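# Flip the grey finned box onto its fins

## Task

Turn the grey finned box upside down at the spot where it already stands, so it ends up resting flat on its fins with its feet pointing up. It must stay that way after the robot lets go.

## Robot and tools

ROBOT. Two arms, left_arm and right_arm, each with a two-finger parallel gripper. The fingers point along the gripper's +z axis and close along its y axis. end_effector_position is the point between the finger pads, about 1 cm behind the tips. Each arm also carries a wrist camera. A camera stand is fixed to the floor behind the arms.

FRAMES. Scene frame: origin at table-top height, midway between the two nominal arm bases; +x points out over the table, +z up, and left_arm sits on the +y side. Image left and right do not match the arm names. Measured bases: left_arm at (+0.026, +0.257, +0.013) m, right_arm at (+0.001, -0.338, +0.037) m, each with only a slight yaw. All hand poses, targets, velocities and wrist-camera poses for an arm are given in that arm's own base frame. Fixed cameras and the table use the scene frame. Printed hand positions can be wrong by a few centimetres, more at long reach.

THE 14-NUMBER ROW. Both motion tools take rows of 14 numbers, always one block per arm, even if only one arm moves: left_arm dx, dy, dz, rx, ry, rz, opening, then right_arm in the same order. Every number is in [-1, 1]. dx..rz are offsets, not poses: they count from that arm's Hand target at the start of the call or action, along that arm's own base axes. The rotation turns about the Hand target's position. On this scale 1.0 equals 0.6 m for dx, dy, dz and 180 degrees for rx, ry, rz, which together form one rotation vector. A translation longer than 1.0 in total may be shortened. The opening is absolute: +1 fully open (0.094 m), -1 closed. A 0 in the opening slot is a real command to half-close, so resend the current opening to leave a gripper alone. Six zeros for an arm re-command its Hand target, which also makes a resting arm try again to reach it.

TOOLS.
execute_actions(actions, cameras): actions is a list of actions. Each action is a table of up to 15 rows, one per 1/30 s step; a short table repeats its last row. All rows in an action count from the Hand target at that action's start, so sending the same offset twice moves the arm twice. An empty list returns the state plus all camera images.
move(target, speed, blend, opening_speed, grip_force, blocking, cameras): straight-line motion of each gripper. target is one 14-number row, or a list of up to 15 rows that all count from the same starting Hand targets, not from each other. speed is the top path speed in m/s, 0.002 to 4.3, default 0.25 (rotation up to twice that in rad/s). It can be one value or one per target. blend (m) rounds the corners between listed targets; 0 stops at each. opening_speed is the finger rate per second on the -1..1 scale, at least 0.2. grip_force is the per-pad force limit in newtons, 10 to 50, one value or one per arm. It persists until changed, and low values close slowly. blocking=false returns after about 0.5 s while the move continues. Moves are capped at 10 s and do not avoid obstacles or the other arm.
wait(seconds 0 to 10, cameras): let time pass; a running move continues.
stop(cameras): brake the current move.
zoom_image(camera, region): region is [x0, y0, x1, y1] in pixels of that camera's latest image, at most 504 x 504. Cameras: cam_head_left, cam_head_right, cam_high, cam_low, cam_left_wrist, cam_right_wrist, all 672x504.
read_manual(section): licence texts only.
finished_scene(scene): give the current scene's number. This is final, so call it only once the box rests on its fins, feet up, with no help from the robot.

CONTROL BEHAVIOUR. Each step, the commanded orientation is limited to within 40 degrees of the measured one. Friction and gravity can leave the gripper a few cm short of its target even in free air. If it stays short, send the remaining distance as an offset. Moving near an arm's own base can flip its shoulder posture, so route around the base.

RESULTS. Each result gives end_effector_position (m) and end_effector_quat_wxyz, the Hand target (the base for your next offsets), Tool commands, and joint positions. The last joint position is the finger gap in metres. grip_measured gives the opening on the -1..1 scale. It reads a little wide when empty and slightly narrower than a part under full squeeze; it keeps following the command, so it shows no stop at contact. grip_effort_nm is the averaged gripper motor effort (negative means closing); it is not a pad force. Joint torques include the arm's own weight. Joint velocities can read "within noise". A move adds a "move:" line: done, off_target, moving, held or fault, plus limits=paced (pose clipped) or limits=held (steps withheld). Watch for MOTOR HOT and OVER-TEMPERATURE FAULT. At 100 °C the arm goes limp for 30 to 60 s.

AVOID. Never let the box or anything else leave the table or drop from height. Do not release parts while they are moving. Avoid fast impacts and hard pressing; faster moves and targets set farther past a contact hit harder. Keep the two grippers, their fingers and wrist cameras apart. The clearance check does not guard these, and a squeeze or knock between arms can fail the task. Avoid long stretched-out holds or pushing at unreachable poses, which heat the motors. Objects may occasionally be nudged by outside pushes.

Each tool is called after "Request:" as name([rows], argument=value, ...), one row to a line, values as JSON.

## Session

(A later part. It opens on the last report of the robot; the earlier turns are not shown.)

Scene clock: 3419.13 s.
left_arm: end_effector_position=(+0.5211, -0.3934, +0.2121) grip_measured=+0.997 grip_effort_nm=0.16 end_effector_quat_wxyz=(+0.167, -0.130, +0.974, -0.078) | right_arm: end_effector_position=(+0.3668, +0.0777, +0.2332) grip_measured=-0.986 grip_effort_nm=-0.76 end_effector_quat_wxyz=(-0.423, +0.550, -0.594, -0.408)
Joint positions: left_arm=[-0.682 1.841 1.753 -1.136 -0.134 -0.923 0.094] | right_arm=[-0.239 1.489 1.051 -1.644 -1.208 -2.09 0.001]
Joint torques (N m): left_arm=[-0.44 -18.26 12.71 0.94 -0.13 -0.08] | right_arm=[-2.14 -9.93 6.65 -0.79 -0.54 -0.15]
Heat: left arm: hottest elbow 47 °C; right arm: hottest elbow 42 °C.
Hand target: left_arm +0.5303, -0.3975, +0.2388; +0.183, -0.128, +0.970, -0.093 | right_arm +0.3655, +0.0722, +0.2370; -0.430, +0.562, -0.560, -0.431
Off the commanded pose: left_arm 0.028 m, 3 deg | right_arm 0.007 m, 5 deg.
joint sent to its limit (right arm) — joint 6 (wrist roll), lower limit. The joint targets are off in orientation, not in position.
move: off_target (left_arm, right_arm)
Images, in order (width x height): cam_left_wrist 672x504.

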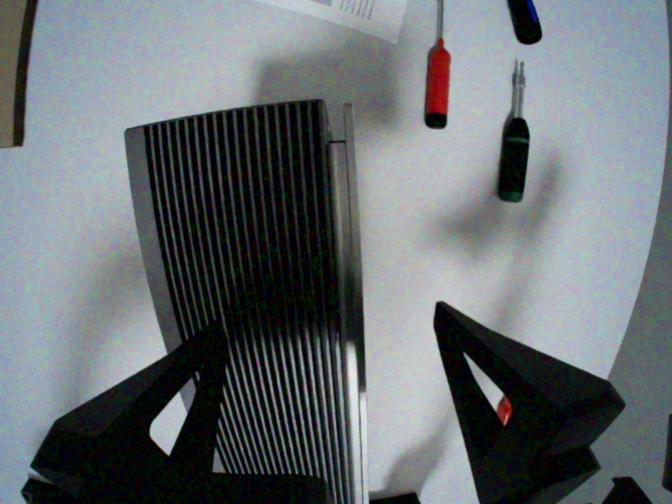

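Request:
move(target=[0.003,-0.02,0.0,0,0,0,1, 0,0,0,0,0,0,-1], speed=0.04, cameras=["cam_left_wrist"])

Scene clock: 3426.53 s.
left_arm: end_effector_position=(+0.5259, -0.3983, +0.2290) grip_measured=+0.997 grip_effort_nm=0.16 end_effector_quat_wxyz=(+0.176, -0.130, +0.972, -0.086) | right_arm: end_effector_position=(+0.3668, +0.0777, +0.2332) grip_measured=-0.986 grip_effort_nm=-0.76 end_effector_quat_wxyz=(-0.423, +0.550, -0.594, -0.408)
Joint positions: left_arm=[-0.684 1.841 1.792 -1.15 -0.137 -0.923 0.094] | right_arm=[-0.239 1.489 1.051 -1.644 -1.208 -2.09 0.001]
Joint torques (N m): left_arm=[-1.55 -15.97 12.82 0.99 -0.21 -0.22] | right_arm=[-1.38 -10.23 6.12 -0.75 -0.53 -0.11]
Heat: left arm: hottest elbow 47 °C; right arm: hottest elbow 42 °C.
Hand target: left_arm +0.5321, -0.4096, +0.2388; +0.183, -0.128, +0.970, -0.093 | right_arm +0.3655, +0.0722, +0.2370; -0.430, +0.562, -0.560, -0.431
Off the commanded pose: left_arm 0.016 m, 1 deg | right_arm 0.007 m, 5 deg.
joint sent to its limit (right arm) — joint 6 (wrist roll), lower limit. The joint targets are off in orientation, not in position.
move: off_target (left_arm, right_arm)
Images, in order (width x height): cam_left_wrist 672x504.

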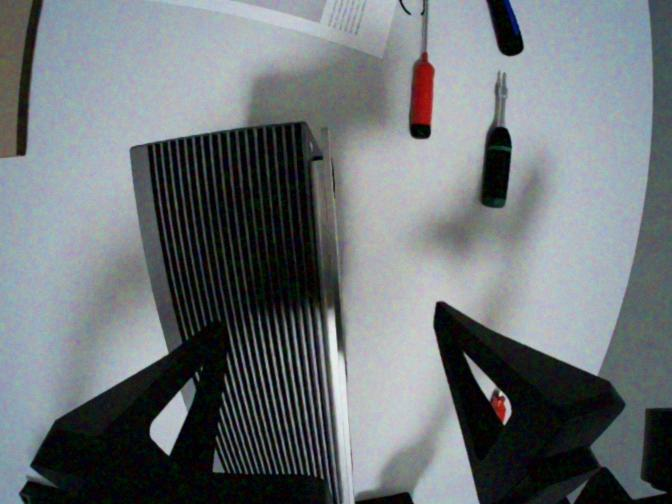

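Request:
move(target=[0,-0.002,-0.03,0,0,0,1, 0,0,0,0,0,0,-1], speed=0.04)

Scene clock: 3431.27 s.
left_arm: end_effector_position=(+0.5295, -0.4011, +0.2308) grip_measured=+0.997 grip_effort_nm=0.16 end_effector_quat_wxyz=(+0.183, -0.130, +0.970, -0.093) | right_arm: end_effector_position=(+0.3668, +0.0777, +0.2332) grip_measured=-0.986 grip_effort_nm=-0.75 end_effector_quat_wxyz=(-0.423, +0.550, -0.594, -0.408)
Joint positions: left_arm=[-0.684 1.841 1.792 -1.13 -0.138 -0.923 0.094] | right_arm=[-0.239 1.489 1.051 -1.644 -1.208 -2.09 0.001]
Joint torques (N m): left_arm=[-1.55 -15.68 9.83 1.94 -0.21 -0.24] | right_arm=[-2.02 -9.99 6.41 -0.59 -0.53 -0.16]
Heat: left arm: hottest elbow 47 °C; right arm: hottest elbow 42 °C.
Hand target: left_arm +0.5321, -0.4107, +0.2208; +0.183, -0.128, +0.970, -0.093 | right_arm +0.3655, +0.0722, +0.2370; -0.430, +0.562, -0.560, -0.431
Off the commanded pose: left_arm 0.014 m, 0 deg | right_arm 0.007 m, 5 deg.
joint sent to its limit (right arm) — joint 6 (wrist roll), lower limit. The joint targets are off in orientation, not in position.
move: off_target (left_arm, right_arm)

Request:
move(target=[0,-0.002,-0.032,0,0,0,1, 0,0,0,0,0,0,-1], speed=0.04, cameras=["cam_left_wrist"])

Scene clock: 3437.93 s.
left_arm: end_effector_position=(+0.5318, -0.4036, +0.2215) grip_measured=+0.997 grip_effort_nm=0.16 end_effector_quat_wxyz=(+0.189, -0.130, +0.968, -0.099) | right_arm: end_effector_position=(+0.3668, +0.0777, +0.2332) grip_measured=-0.986 grip_effort_nm=-0.76 end_effector_quat_wxyz=(-0.423, +0.550, -0.594, -0.408)
Joint positions: left_arm=[-0.684 1.841 1.763 -1.083 -0.138 -0.923 0.094] | right_arm=[-0.239 1.489 1.051 -1.644 -1.208 -2.09 0.001]
Joint torques (N m): left_arm=[-1.61 -15.03 8.84 1.98 -0.21 -0.24] | right_arm=[-1.44 -9.76 6.48 -0.64 -0.54 -0.13]
Heat: left arm: hottest elbow 47 °C; right arm: hottest elbow 42 °C.
Hand target: left_arm +0.5321, -0.4118, +0.2015; +0.183, -0.128, +0.970, -0.093 | right_arm +0.3655, +0.0722, +0.2370; -0.430, +0.562, -0.560, -0.431
Off the commanded pose: left_arm 0.022 m, 1 deg | right_arm 0.007 m, 5 deg.
joint sent to its limit (right arm) — joint 6 (wrist roll), lower limit. The joint targets are off in orientation, not in position.
move: off_target (left_arm, right_arm)
Images, in order (width x height): cam_left_wrist 672x504.

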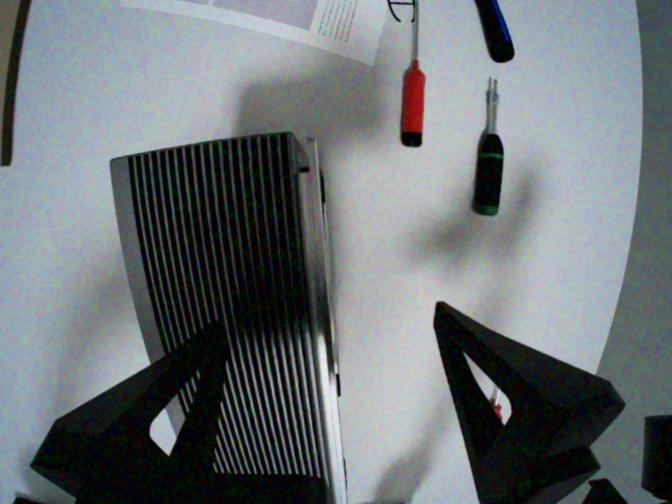

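Request:
move(target=[-0.005,0.002,-0.012,0,0,0,1, 0,0,0,0,0,0,-1], speed=0.04, cameras=["cam_left_wrist"])

Scene clock: 3444.20 s.
left_arm: end_effector_position=(+0.5299, -0.4029, +0.2116) grip_measured=+0.997 grip_effort_nm=0.16 end_effector_quat_wxyz=(+0.188, -0.130, +0.969, -0.097) | right_arm: end_effector_position=(+0.3668, +0.0777, +0.2332) grip_measured=-0.986 grip_effort_nm=-0.76 end_effector_quat_wxyz=(-0.423, +0.550, -0.594, -0.408)
Joint positions: left_arm=[-0.686 1.841 1.738 -1.063 -0.14 -0.923 0.094] | right_arm=[-0.239 1.489 1.051 -1.644 -1.208 -2.09 0.001]
Joint torques (N m): left_arm=[-1.61 -15.56 8.59 1.98 -0.17 -0.26] | right_arm=[-1.26 -10.58 6.45 -0.55 -0.49 -0.13]
Heat: left arm: hottest elbow 47 °C; right arm: hottest elbow 42 °C.
Hand target: left_arm +0.5291, -0.4107, +0.1944; +0.183, -0.128, +0.970, -0.093 | right_arm +0.3655, +0.0722, +0.2370; -0.430, +0.562, -0.560, -0.431
Off the commanded pose: left_arm 0.019 m, 1 deg | right_arm 0.007 m, 5 deg.
joint sent to its limit (right arm) — joint 6 (wrist roll), lower limit. The joint targets are off in orientation, not in position.
move: off_target (left_arm, right_arm)
Images, in order (width x height): cam_left_wrist 672x504.

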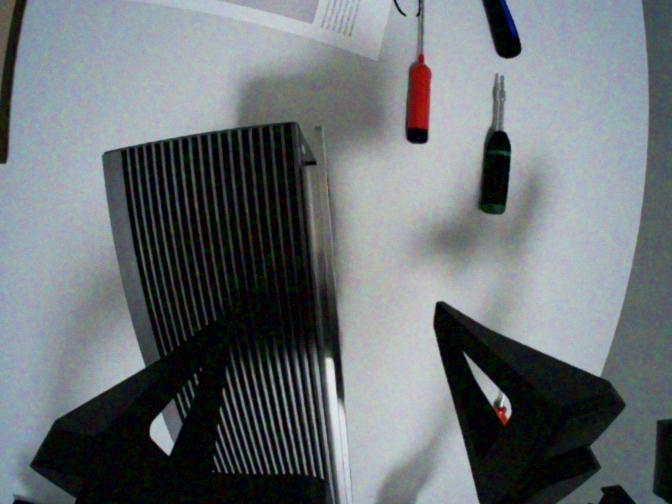

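Request:
execute_actions(actions=[], cameras=["cam_right_wrist","cam_left_wrist"])

Request:
zoom_image(camera="cam_left_wrist", region=[160, 250, 360, 420])

Request:
zoom_image(camera="cam_right_wrist", region=[440, 140, 620, 280])

Scene clock: 3452.20 s.
left_arm: end_effector_position=(+0.5299, -0.4029, +0.2116) grip_measured=+0.997 grip_effort_nm=0.16 end_effector_quat_wxyz=(+0.188, -0.130, +0.969, -0.097) | right_arm: end_effector_position=(+0.3668, +0.0777, +0.2332) grip_measured=-0.986 grip_effort_nm=-0.75 end_effector_quat_wxyz=(-0.423, +0.550, -0.594, -0.408)
Joint positions: left_arm=[-0.686 1.841 1.738 -1.063 -0.14 -0.923 0.094] | right_arm=[-0.239 1.489 1.051 -1.644 -1.208 -2.09 0.001]
Joint velocities: within noise
Joint torques (N m): left_arm=[-1.55 -15.5 8.62 2 -0.18 -0.25] | right_arm=[-1.96 -10.4 6.43 -0.75 -0.5 -0.11]
Heat: left arm: hottest elbow 47 °C; right arm: hottest elbow 42 °C.
Hand target: left_arm +0.5291, -0.4107, +0.1944; +0.183, -0.128, +0.970, -0.093 | right_arm +0.3655, +0.0722, +0.2370; -0.430, +0.562, -0.560, -0.431
Tool commands: left_gripper/opening=+1.0 right_gripper/opening=-1.0
Off the commanded pose: left_arm 0.019 m, 1 deg | right_arm 0.007 m, 5 deg.
Images, in order (width x height): cam_left_wrist 672x504, cam_right_wrist 672x504.

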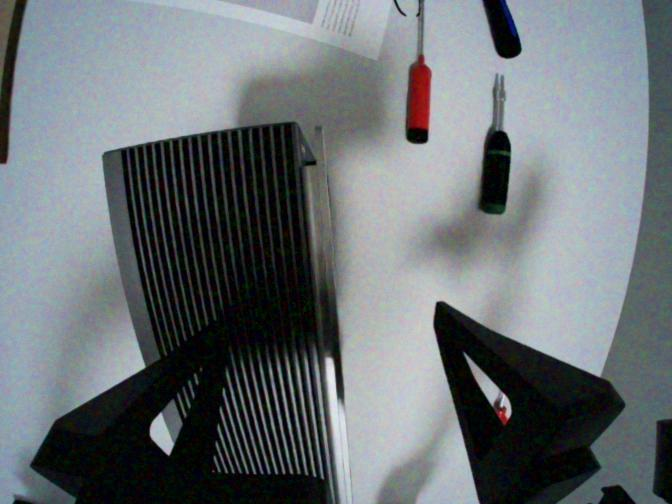

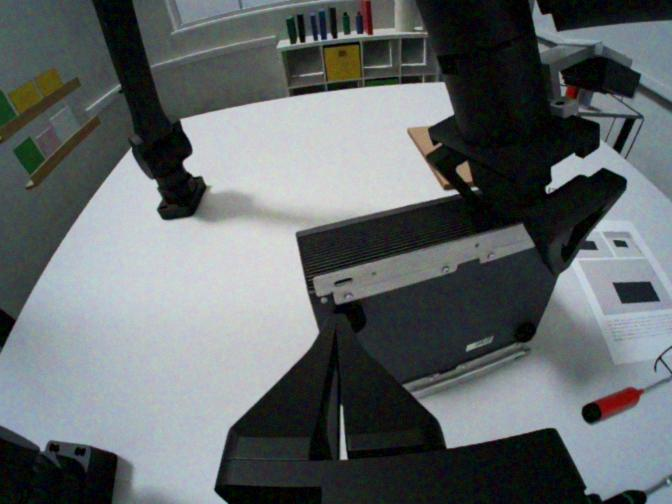

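Scaled by 2.520 from the camera's 672x504 image, which has a finer 960x720 frame.

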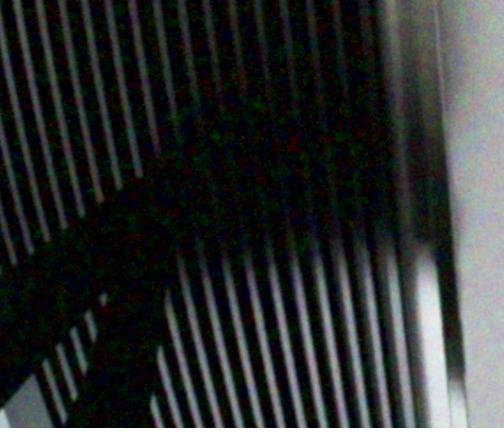

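Scaled by 2.800 from the camera's 672x504 image, which has a finer 960x720 frame.

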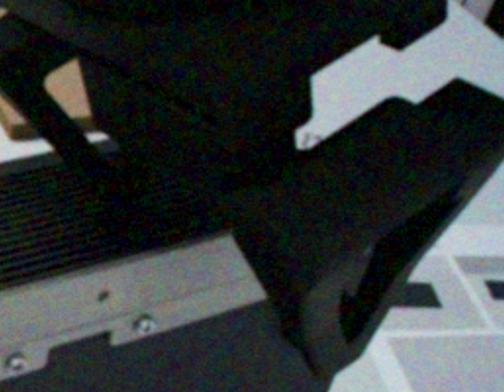

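Request:
move(target=[0,0.003,0,0,0,0,0.3, 0,0,0,0,0,0,-1], speed=0.04, grip_force=[12, 50], cameras=["cam_left_wrist"])

Scene clock: 3476.80 s.
left_arm: end_effector_position=(+0.5282, -0.3931, +0.2069) grip_measured=+0.453 grip_effort_nm=-0.18 end_effector_quat_wxyz=(+0.186, -0.133, +0.970, -0.081) | right_arm: end_effector_position=(+0.3668, +0.0777, +0.2332) grip_measured=-0.986 grip_effort_nm=-0.75 end_effector_quat_wxyz=(-0.423, +0.550, -0.594, -0.408)
Joint positions: left_arm=[-0.68 1.838 1.727 -1.082 -0.157 -0.923 0.068] | right_arm=[-0.239 1.489 1.051 -1.644 -1.208 -2.09 0.001]
Joint torques (N m): left_arm=[-1.55 -15.56 8.98 2.78 0.53 -0.24] | right_arm=[-1.9 -10.17 6.54 -0.72 -0.52 -0.17]
Heat: left arm: hottest elbow 46 °C; right arm: hottest elbow 42 °C.
Hand target: left_arm +0.5291, -0.4089, +0.1944; +0.183, -0.128, +0.970, -0.093 | right_arm +0.3655, +0.0722, +0.2370; -0.430, +0.562, -0.560, -0.431
Off the commanded pose: left_arm 0.020 m, 1 deg | right_arm 0.007 m, 5 deg.
joint sent to its limit (right arm) — joint 6 (wrist roll), lower limit.
grip_force (N): 12, 50
move: moving (left_arm; no rest 5 s after the path's end), off_target (right_arm)
Images, in order (width x height): cam_left_wrist 672x504.

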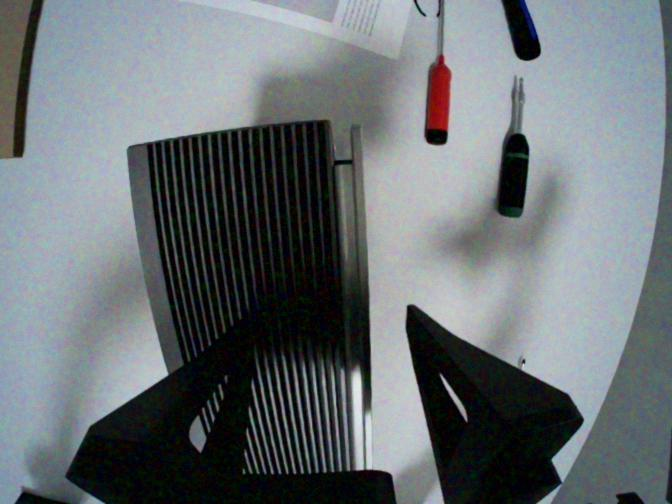

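Request:
move(target=[0,0,0.03,0,0,0,1, 0,0,0,0,0,0,-1], speed=0.04, grip_force=[50, 50], cameras=["cam_left_wrist"])

Scene clock: 3482.77 s.
left_arm: end_effector_position=(+0.5268, -0.3999, +0.2094) grip_measured=+0.997 grip_effort_nm=0.17 end_effector_quat_wxyz=(+0.185, -0.129, +0.970, -0.090) | right_arm: end_effector_position=(+0.3668, +0.0777, +0.2332) grip_measured=-0.986 grip_effort_nm=-0.75 end_effector_quat_wxyz=(-0.423, +0.550, -0.594, -0.408)
Joint positions: left_arm=[-0.687 1.838 1.732 -1.074 -0.144 -0.923 0.094] | right_arm=[-0.239 1.489 1.051 -1.644 -1.208 -2.09 0.001]
Joint torques (N m): left_arm=[-1.38 -15.91 11.77 0.73 0.06 -0.24] | right_arm=[-2.02 -10.05 6.41 -0.62 -0.52 -0.14]
Heat: left arm: hottest elbow 47 °C; right arm: hottest elbow 42 °C.
Hand target: left_arm +0.5290, -0.4088, +0.2123; +0.183, -0.128, +0.970, -0.093 | right_arm +0.3655, +0.0722, +0.2370; -0.430, +0.562, -0.560, -0.431
Off the commanded pose: left_arm 0.010 m, 0 deg | right_arm 0.007 m, 5 deg.
joint sent to its limit (right arm) — joint 6 (wrist roll), lower limit. The joint targets are off in orientation, not in position.
move: off_target (right_arm)
Images, in order (width x height): cam_left_wrist 672x504.

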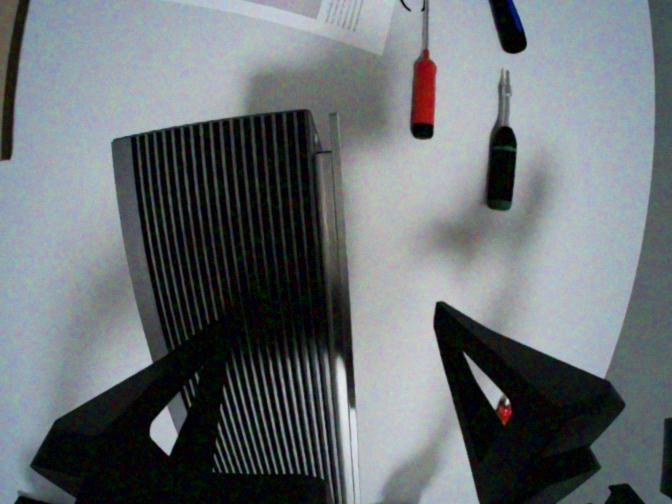

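Request:
execute_actions(actions=[])

Scene clock: 3520.80 s.
left_arm: end_effector_position=(+0.5268, -0.3999, +0.2094) grip_measured=+0.997 grip_effort_nm=0.17 end_effector_quat_wxyz=(+0.185, -0.129, +0.970, -0.090) | right_arm: end_effector_position=(+0.3668, +0.0777, +0.2332) grip_measured=-0.986 grip_effort_nm=-0.76 end_effector_quat_wxyz=(-0.423, +0.550, -0.594, -0.408)
Joint positions: left_arm=[-0.687 1.838 1.732 -1.074 -0.144 -0.923 0.094] | right_arm=[-0.239 1.489 1.051 -1.644 -1.208 -2.09 0.001]
Joint velocities: within noise
Joint torques (N m): left_arm=[-1.32 -15.91 11.77 0.75 0.06 -0.24] | right_arm=[-1.9 -10.34 6.52 -0.64 -0.56 -0.13]
Heat: left arm: hottest elbow 50 °C; right arm: hottest elbow 42 °C.
Hand target: left_arm +0.5290, -0.4088, +0.2123; +0.183, -0.128, +0.970, -0.093 | right_arm +0.3655, +0.0722, +0.2370; -0.430, +0.562, -0.560, -0.431
Tool commands: left_gripper/opening=+1.0 right_gripper/opening=-1.0
Off the commanded pose: left_arm 0.010 m, 0 deg | right_arm 0.007 m, 5 deg.

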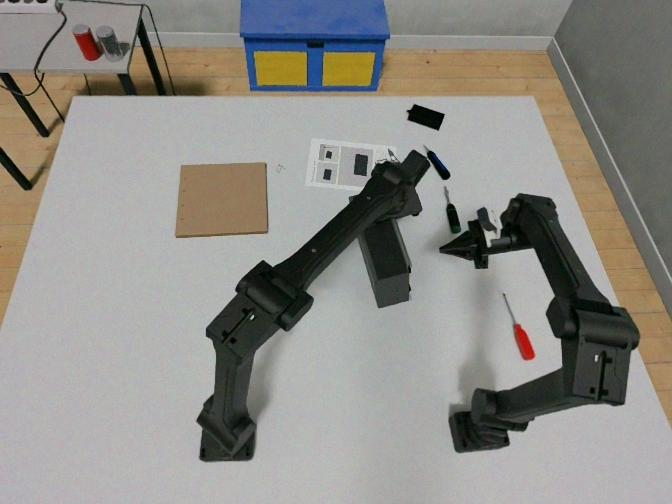

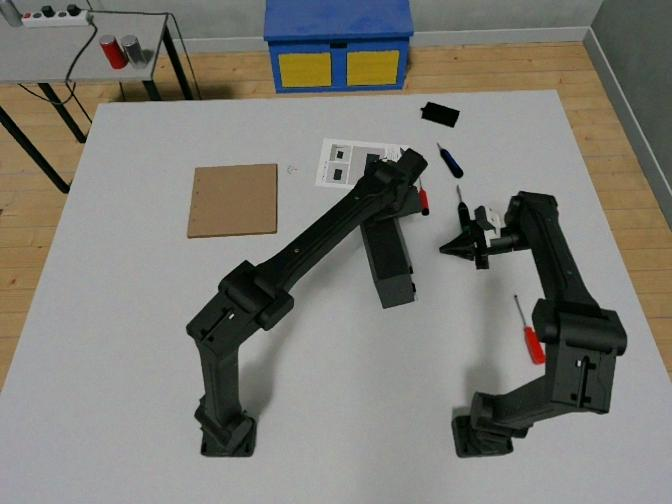

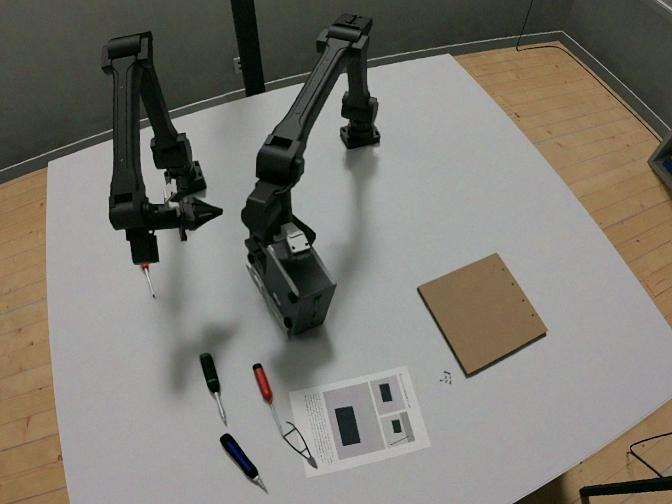

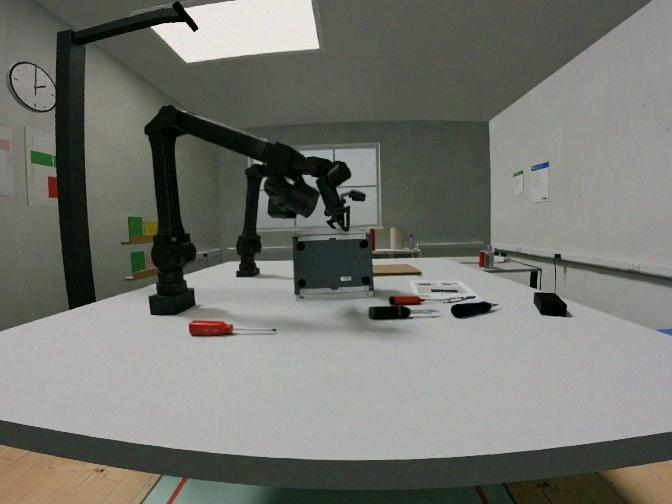

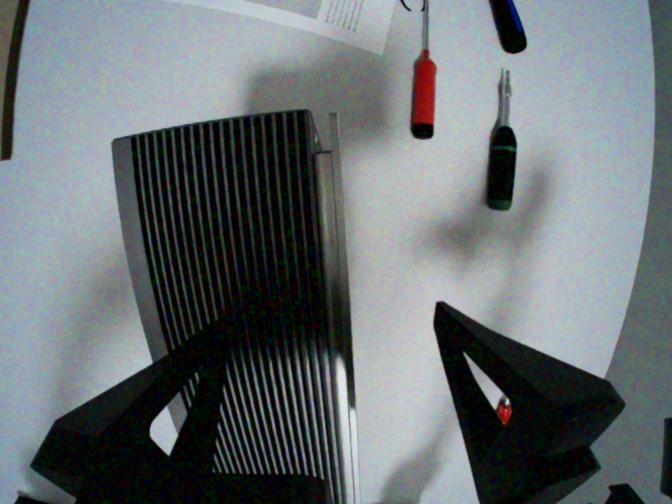

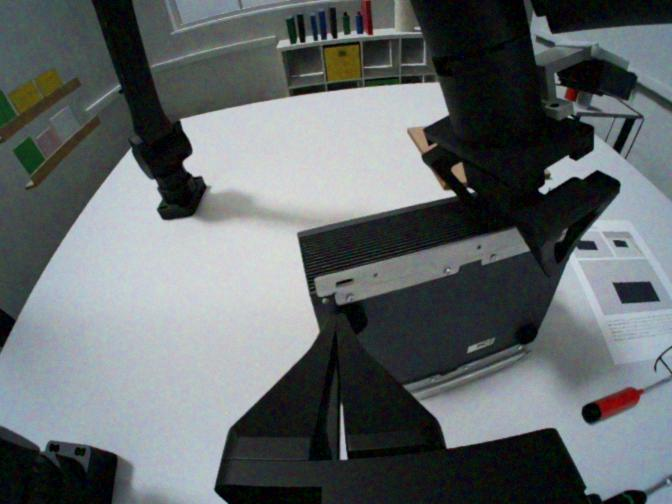

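Request:
zoom_image(camera="cam_right_wrist", region=[420, 120, 640, 300])

Request:
zoom_image(camera="cam_left_wrist", region=[190, 220, 480, 440])

Scaled by 2.291 from the camera's 672x504 image, which has a finer 960x720 frame.

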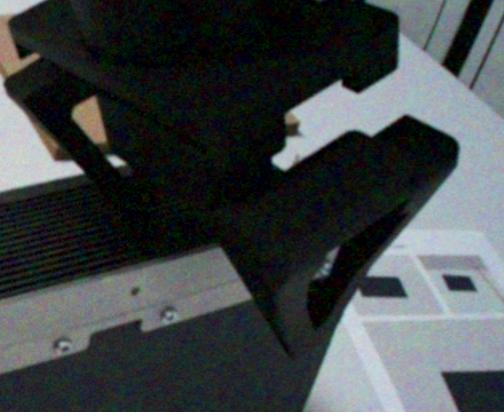

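Scaled by 1.738 from the camera's 672x504 image, which has a finer 960x720 frame.

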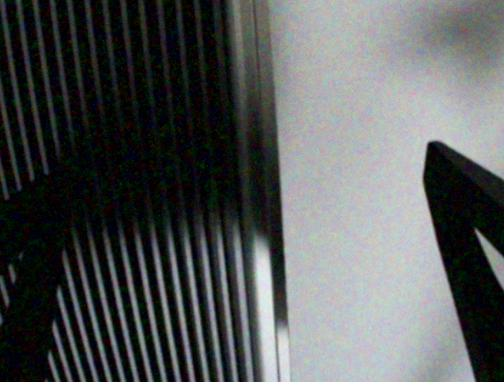

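Request:
move(target=[0.0, -0.008, 0.012, 0,0,0, 1.0, 0,0,0,0,0,0,-1.0], speed=0.05, cameras=["cam_left_wrist"])

Scene clock: 3533.53 s.
left_arm: end_effector_position=(+0.5236, -0.4002, +0.2139) grip_measured=+0.997 grip_effort_nm=0.16 end_effector_quat_wxyz=(+0.181, -0.127, +0.971, -0.086) | right_arm: end_effector_position=(+0.3668, +0.0777, +0.2332) grip_measured=-0.986 grip_effort_nm=-0.76 end_effector_quat_wxyz=(-0.423, +0.550, -0.594, -0.408)
Joint positions: left_arm=[-0.69 1.838 1.747 -1.102 -0.144 -0.923 0.094] | right_arm=[-0.239 1.489 1.051 -1.644 -1.208 -2.09 0.001]
Joint torques (N m): left_arm=[-1.79 -15.56 12.78 0.95 -0.03 -0.29] | right_arm=[-1.67 -9.93 6.71 -0.66 -0.49 -0.09]
Heat: left arm: hottest elbow 50 °C; right arm: hottest elbow 42 °C.
Hand target: left_arm +0.5290, -0.4138, +0.2196; +0.183, -0.128, +0.970, -0.093 | right_arm +0.3655, +0.0722, +0.2370; -0.430, +0.562, -0.560, -0.431
Off the commanded pose: left_arm 0.016 m, 1 deg | right_arm 0.007 m, 5 deg.
joint sent to its limit (right arm) — joint 6 (wrist roll), lower limit. The joint targets are off in orientation, not in position.
move: off_target (left_arm, right_arm)
Images, in order (width x height): cam_left_wrist 672x504.

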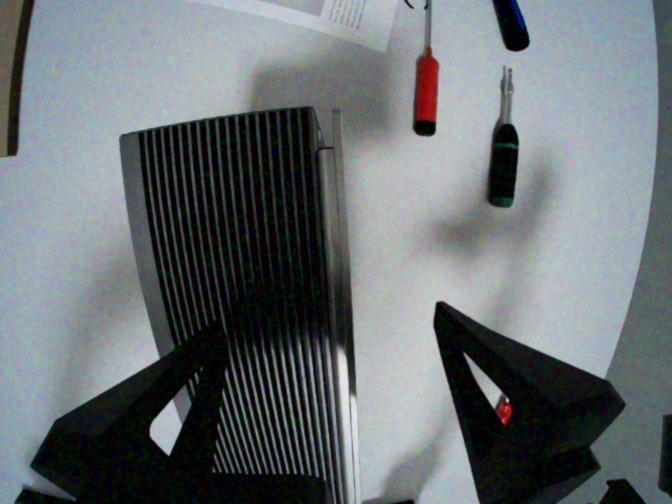

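Request:
move(target=[0.004, -0.013, 0.003, 0,0,0, 1.0, 0,0,0,0,0,0,-1.0], speed=0.05, cameras=["cam_left_wrist"])

Scene clock: 3540.97 s.
left_arm: end_effector_position=(+0.5249, -0.4082, +0.2211) grip_measured=+0.997 grip_effort_nm=0.16 end_effector_quat_wxyz=(+0.182, -0.126, +0.971, -0.090) | right_arm: end_effector_position=(+0.3668, +0.0777, +0.2332) grip_measured=-0.986 grip_effort_nm=-0.76 end_effector_quat_wxyz=(-0.423, +0.550, -0.594, -0.408)
Joint positions: left_arm=[-0.698 1.849 1.779 -1.116 -0.144 -0.928 0.094] | right_arm=[-0.239 1.489 1.051 -1.644 -1.208 -2.09 0.001]
Joint torques (N m): left_arm=[-1.55 -14.86 12.89 0.99 -0.14 -0.31] | right_arm=[-1.61 -9.99 6.43 -0.76 -0.52 -0.11]
Heat: left arm: hottest elbow 50 °C; right arm: hottest elbow 41 °C.
Hand target: left_arm +0.5316, -0.4215, +0.2213; +0.183, -0.128, +0.970, -0.093 | right_arm +0.3655, +0.0722, +0.2370; -0.430, +0.562, -0.560, -0.431
Off the commanded pose: left_arm 0.015 m, 0 deg | right_arm 0.007 m, 5 deg.
joint sent to its limit (right arm) — joint 6 (wrist roll), lower limit. The joint targets are off in orientation, not in position.
move: off_target (left_arm, right_arm)
Images, in order (width x height): cam_left_wrist 672x504.

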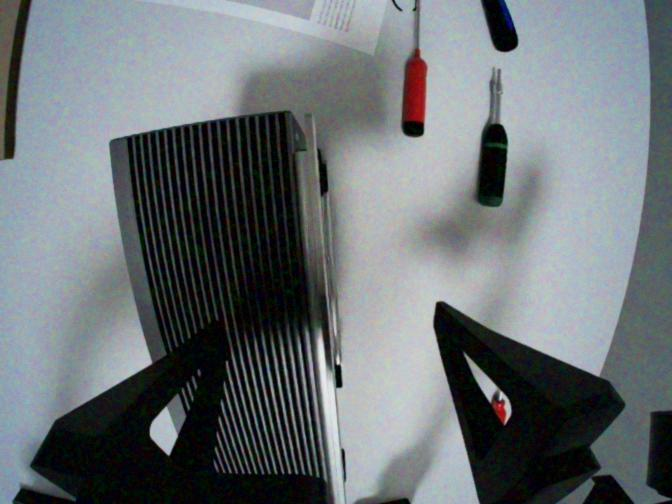

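Request:
move(target=[0.0, 0.004, -0.013, 0,0,0, 1.0, 0,0,0,0,0,0,-1.0], speed=0.05, cameras=["cam_left_wrist"])

Scene clock: 3548.50 s.
left_arm: end_effector_position=(+0.5249, -0.4082, +0.2211) grip_measured=+0.997 grip_effort_nm=0.16 end_effector_quat_wxyz=(+0.182, -0.126, +0.971, -0.090) | right_arm: end_effector_position=(+0.3668, +0.0777, +0.2332) grip_measured=-0.986 grip_effort_nm=-0.75 end_effector_quat_wxyz=(-0.423, +0.550, -0.594, -0.408)
Joint positions: left_arm=[-0.698 1.849 1.779 -1.116 -0.144 -0.928 0.094] | right_arm=[-0.239 1.489 1.051 -1.644 -1.208 -2.09 0.001]
Joint torques (N m): left_arm=[-1.2 -15.03 11.02 1.76 -0.1 -0.28] | right_arm=[-2.08 -9.93 6.41 -0.69 -0.51 -0.11]
Heat: left arm: hottest elbow 52 °C; right arm: hottest elbow 41 °C.
Hand target: left_arm +0.5316, -0.4191, +0.2135; +0.183, -0.128, +0.970, -0.093 | right_arm +0.3655, +0.0722, +0.2370; -0.430, +0.562, -0.560, -0.431
Off the commanded pose: left_arm 0.015 m, 0 deg | right_arm 0.007 m, 5 deg.
joint sent to its limit (right arm) — joint 6 (wrist roll), lower limit. The joint targets are off in orientation, not in position.
move: off_target (left_arm, right_arm)
Images, in order (width x height): cam_left_wrist 672x504.

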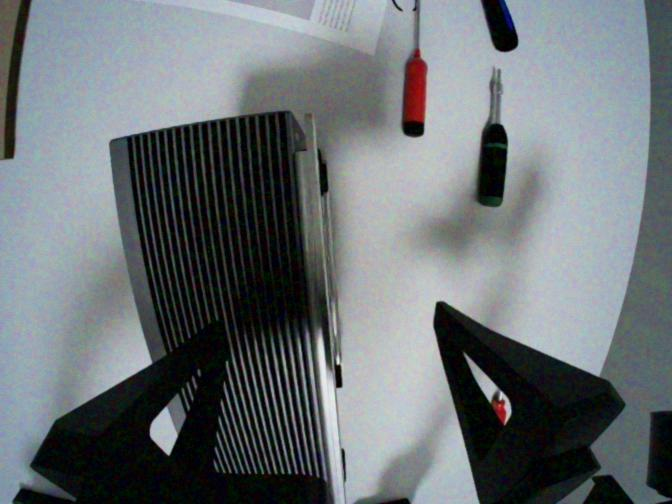

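Request:
move(target=[0.0, 0.0, 0.0, 0,0,0, -0.6, 0,0,0,0,0,0,-1.0], speed=0.05, grip_force=14, cameras=["cam_left_wrist", "cam_right_wrist"])

Scene clock: 3557.70 s.
left_arm: end_effector_position=(+0.5249, -0.4082, +0.2211) grip_measured=+0.219 grip_effort_nm=-0.11 end_effector_quat_wxyz=(+0.182, -0.126, +0.971, -0.090) | right_arm: end_effector_position=(+0.3668, +0.0777, +0.2332) grip_measured=-0.980 grip_effort_nm=-0.38 end_effector_quat_wxyz=(-0.423, +0.550, -0.594, -0.408)
Joint positions: left_arm=[-0.698 1.849 1.779 -1.116 -0.144 -0.928 0.057] | right_arm=[-0.239 1.489 1.051 -1.644 -1.208 -2.09 0.001]
Joint velocities: left_arm=[0.005 0.005 0.007 -0.037 0.051 0.022 -0.007] | right_arm=[within noise]
Joint torques (N m): left_arm=[-1.32 -15.03 10.99 1.8 -0.1 -0.28] | right_arm=[-1.79 -9.93 6.35 -0.65 -0.53 -0.14]
Heat: left arm: hottest elbow 52 °C; right arm: hottest elbow 41 °C.
Hand target: left_arm +0.5316, -0.4191, +0.2135; +0.183, -0.128, +0.970, -0.093 | right_arm +0.3655, +0.0722, +0.2370; -0.430, +0.562, -0.560, -0.431
Off the commanded pose: left_arm 0.015 m, 0 deg | right_arm 0.007 m, 5 deg.
joint sent to its limit (right arm) — joint 6 (wrist roll), lower limit.
grip_force (N): 14, 14
move: moving (left_arm; no rest 5 s after the path's end), off_target (right_arm)
Images, in order (width x height): cam_left_wrist 672x504, cam_right_wrist 672x504.

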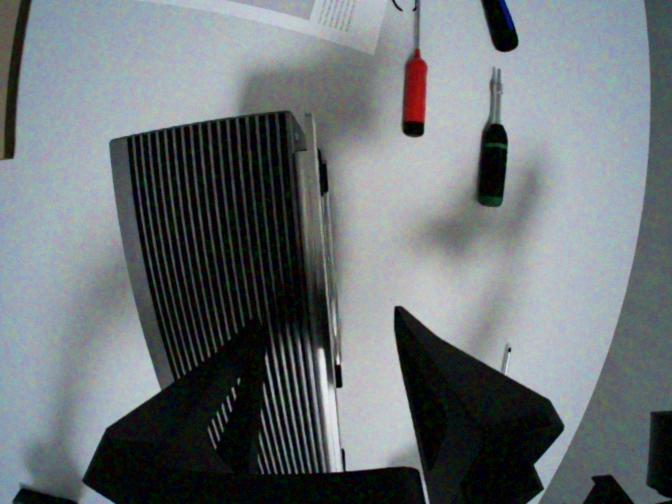

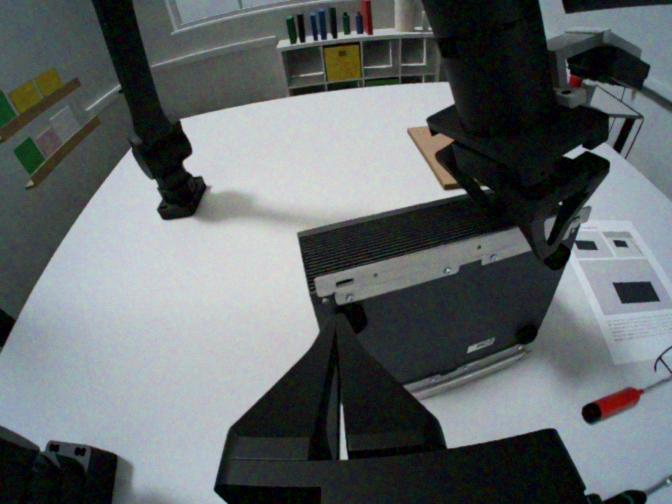

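Request:
move(target=[0.0, 0.0, 0.0, 0,0,0, -1.0, 0,0,0,0,0,0,-1.0], speed=0.05, grip_force=14, cameras=["cam_left_wrist", "cam_right_wrist"])

Request:
wait(seconds=4, cameras=["cam_left_wrist", "cam_right_wrist"])

Scene clock: 3567.43 s.
left_arm: end_effector_position=(+0.5249, -0.4081, +0.2211) grip_measured=-0.914 grip_effort_nm=-0.33 end_effector_quat_wxyz=(+0.183, -0.126, +0.971, -0.090) | right_arm: end_effector_position=(+0.3668, +0.0777, +0.2332) grip_measured=-0.980 grip_effort_nm=-0.38 end_effector_quat_wxyz=(-0.423, +0.550, -0.594, -0.408)
Joint positions: left_arm=[-0.698 1.849 1.779 -1.116 -0.145 -0.928 0.004] | right_arm=[-0.239 1.489 1.051 -1.644 -1.208 -2.09 0.001]
Joint torques (N m): left_arm=[-1.38 -15.03 11.07 1.83 -0.1 -0.29] | right_arm=[-2.08 -9.93 6.48 -0.64 -0.55 -0.12]
Heat: left arm: hottest elbow 53 °C; right arm: hottest elbow 41 °C.
Hand target: left_arm +0.5316, -0.4191, +0.2135; +0.183, -0.128, +0.970, -0.093 | right_arm +0.3655, +0.0722, +0.2370; -0.430, +0.562, -0.560, -0.431
Off the commanded pose: left_arm 0.015 m, 0 deg | right_arm 0.007 m, 5 deg.
joint sent to its limit (right arm) — joint 6 (wrist roll), lower limit. The joint targets are off in orientation, not in position.
grip_force (N): 14, 14
move: off_target (left_arm, right_arm)
Images, in order (width x height): cam_left_wrist 672x504, cam_right_wrist 672x504.

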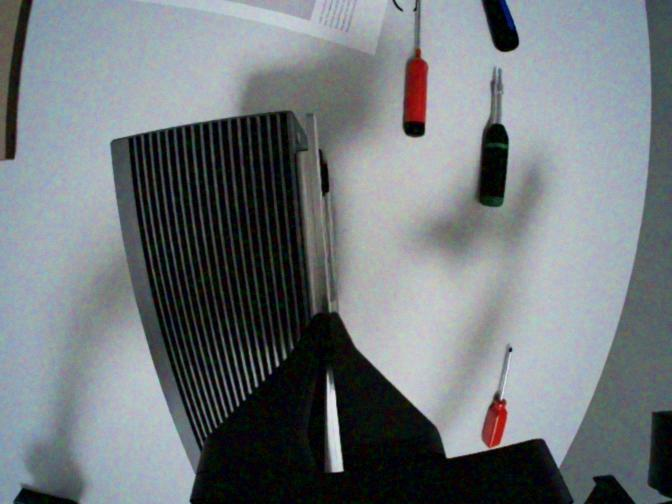

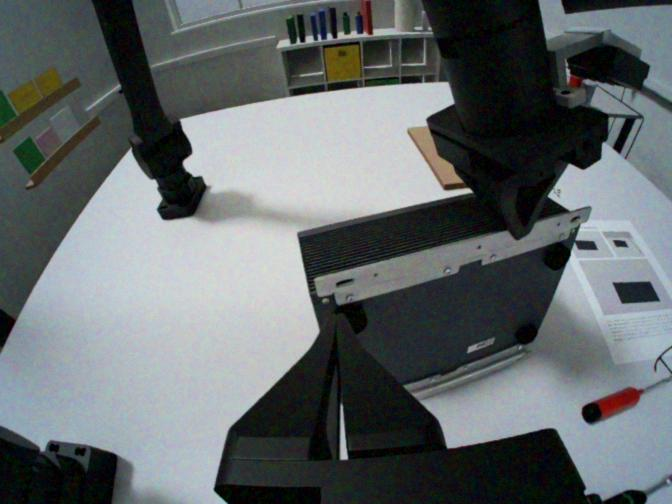

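Scene clock: 3571.43 s.
left_arm: end_effector_position=(+0.5249, -0.4081, +0.2211) grip_measured=-0.915 grip_effort_nm=-0.34 end_effector_quat_wxyz=(+0.183, -0.126, +0.971, -0.090) | right_arm: end_effector_position=(+0.3668, +0.0777, +0.2332) grip_measured=-0.980 grip_effort_nm=-0.38 end_effector_quat_wxyz=(-0.423, +0.550, -0.594, -0.408)
Joint positions: left_arm=[-0.698 1.849 1.779 -1.116 -0.145 -0.928 0.004] | right_arm=[-0.239 1.489 1.051 -1.644 -1.208 -2.09 0.001]
Joint torques (N m): left_arm=[-1.32 -15.09 11.03 1.8 -0.1 -0.28] | right_arm=[-1.9 -9.76 6.5 -0.64 -0.51 -0.12]
Heat: left arm: hottest elbow 53 °C; right arm: hottest elbow 41 °C.
Hand target: left_arm +0.5316, -0.4191, +0.2135; +0.183, -0.128, +0.970, -0.093 | right_arm +0.3655, +0.0722, +0.2370; -0.430, +0.562, -0.560, -0.431
Tool commands: left_gripper/opening=-1.0 right_gripper/opening=-1.0
Off the commanded pose: left_arm 0.015 m, 0 deg | right_arm 0.007 m, 5 deg.
grip_force (N): 14, 14
wait: 4.00 s; at rest by 0.17 s
Images, in order (width x height): cam_left_wrist 672x504, cam_right_wrist 672x504.

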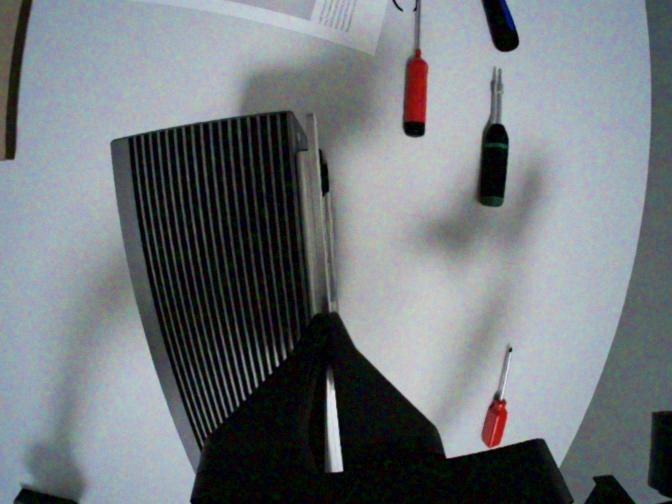

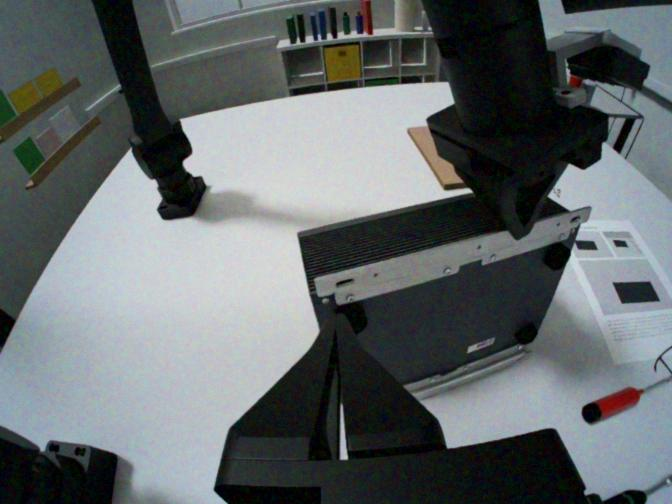

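Request:
zoom_image(camera="cam_right_wrist", region=[420, 150, 620, 310])

Request:
zoom_image(camera="cam_left_wrist", region=[260, 240, 400, 380])

Scaled by 2.520 from the camera's 672x504 image, which has a finer 960x720 frame.

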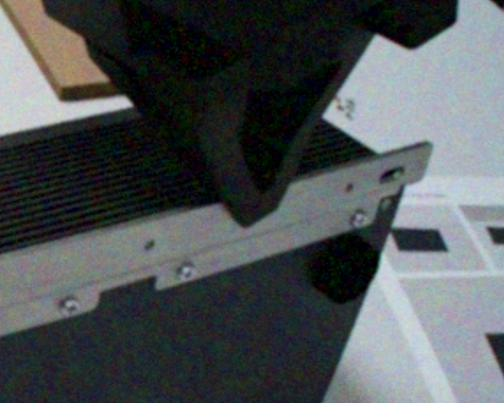

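Scaled by 3.600 from the camera's 672x504 image, which has a finer 960x720 frame.

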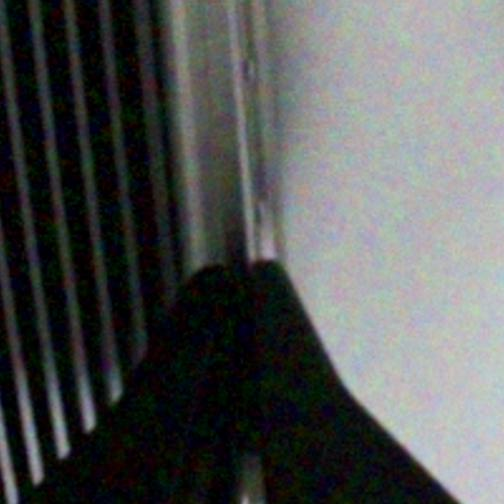

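Request:
move(target=[0.0, 0.0, 0.0, 0,0,0, -1.0, 0,0,0,0,0,0,-1.0], speed=0.05, grip_force=[50, 14])

Request:
move(target=[-0.0358, 0.129, 0.046, -0.0813, -0.0182, 0, -1.0, 0,0,0,0,0,0,-1.0], speed=0.03, cameras=["cam_left_wrist", "cam_right_wrist", "cam_low", "cam_head_right"])

Scene clock: 3690.80 s.
left_arm: end_effector_position=(+0.5249, -0.4081, +0.2211) grip_measured=-0.946 grip_effort_nm=-1.01 end_effector_quat_wxyz=(+0.183, -0.123, +0.971, -0.089) | right_arm: end_effector_position=(+0.3668, +0.0777, +0.2332) grip_measured=-0.980 grip_effort_nm=-0.38 end_effector_quat_wxyz=(-0.423, +0.550, -0.594, -0.408)
Joint positions: left_arm=[-0.698 1.849 1.779 -1.116 -0.145 -0.921 0.003] | right_arm=[-0.239 1.489 1.051 -1.644 -1.208 -2.09 0.001]
Joint torques (N m): left_arm=[-1.2 -15.09 11.04 1.8 -0.08 -0.36] | right_arm=[-1.32 -10.34 6.5 -0.77 -0.53 -0.14]
Heat: left arm: hottest elbow 53 °C; right arm: hottest elbow 41 °C.
Hand target: left_arm +0.5316, -0.4191, +0.2135; +0.183, -0.128, +0.970, -0.093 | right_arm +0.3655, +0.0722, +0.2370; -0.430, +0.562, -0.560, -0.431
Off the commanded pose: left_arm 0.015 m, 1 deg | right_arm 0.007 m, 5 deg.
joint sent to its limit (right arm) — joint 6 (wrist roll), lower limit. The joint targets are off in orientation, not in position.
grip_force (N): 50, 14
move: off_target (left_arm, right_arm)

Scene clock: 3695.57 s.
left_arm: end_effector_position=(+0.5131, -0.3456, +0.2283) grip_measured=-0.946 grip_effort_nm=-1.01 end_effector_quat_wxyz=(+0.189, -0.139, +0.949, -0.209) | right_arm: end_effector_position=(+0.3668, +0.0777, +0.2332) grip_measured=-0.980 grip_effort_nm=-0.38 end_effector_quat_wxyz=(-0.423, +0.550, -0.594, -0.408)
Joint positions: left_arm=[-0.574 1.623 1.444 -0.824 0.064 -0.884 0.003] | right_arm=[-0.239 1.489 1.051 -1.644 -1.208 -2.09 0.001]
Joint torques (N m): left_arm=[-0.38 -16.44 8.66 1.63 0.26 -0.34] | right_arm=[-1.96 -10.05 6.48 -0.68 -0.5 -0.14]
Heat: left arm: hottest elbow 52 °C; right arm: hottest elbow 41 °C.
Hand target: left_arm +0.5101, -0.3417, +0.2413; +0.193, -0.148, +0.945, -0.219 | right_arm +0.3655, +0.0722, +0.2370; -0.430, +0.562, -0.560, -0.431
Off the commanded pose: left_arm 0.014 m, 2 deg | right_arm 0.007 m, 5 deg.
joint sent to its limit (right arm) — joint 6 (wrist roll), lower limit. The joint targets are off in orientation, not in position.
grip_force (N): 50, 14
move: off_target (left_arm, right_arm)
Images, in order (width x height): cam_head_right 672x504, cam_low 672x504, cam_left_wrist 672x504, cam_right_wrist 672x504.

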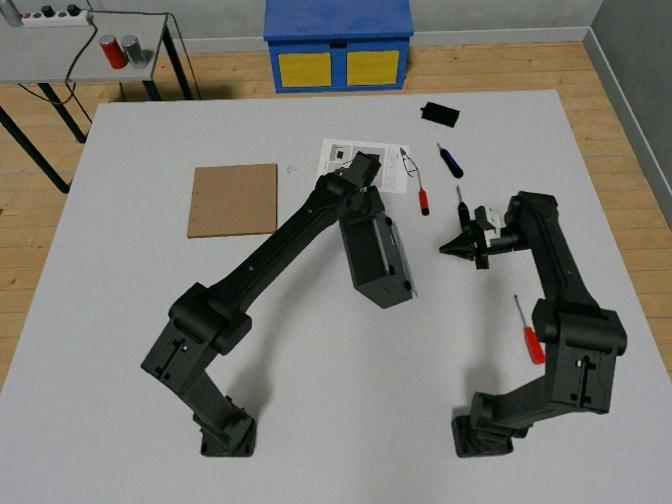

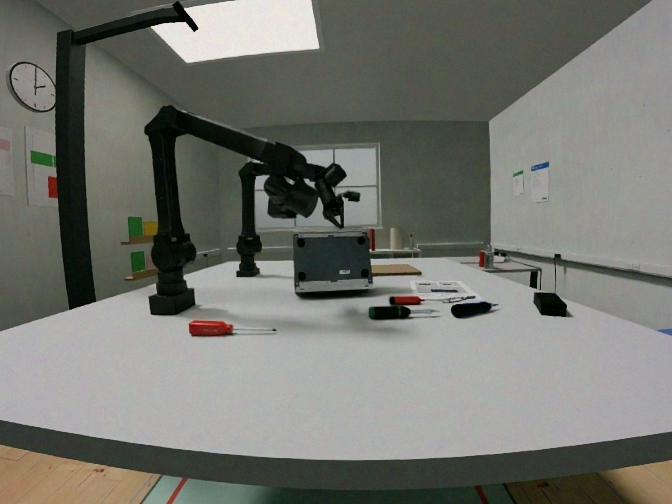

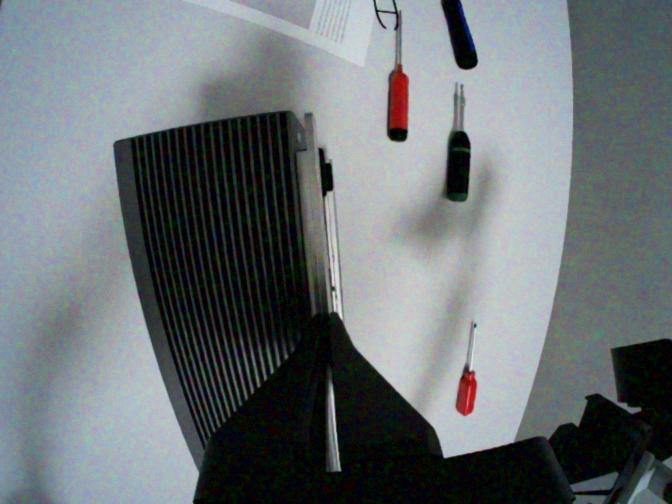

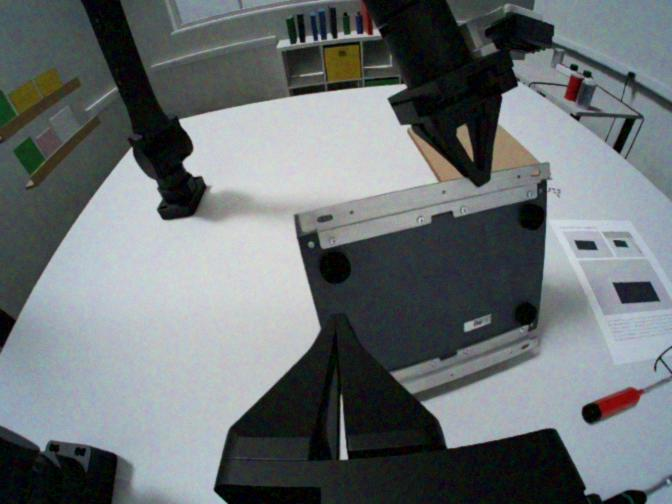

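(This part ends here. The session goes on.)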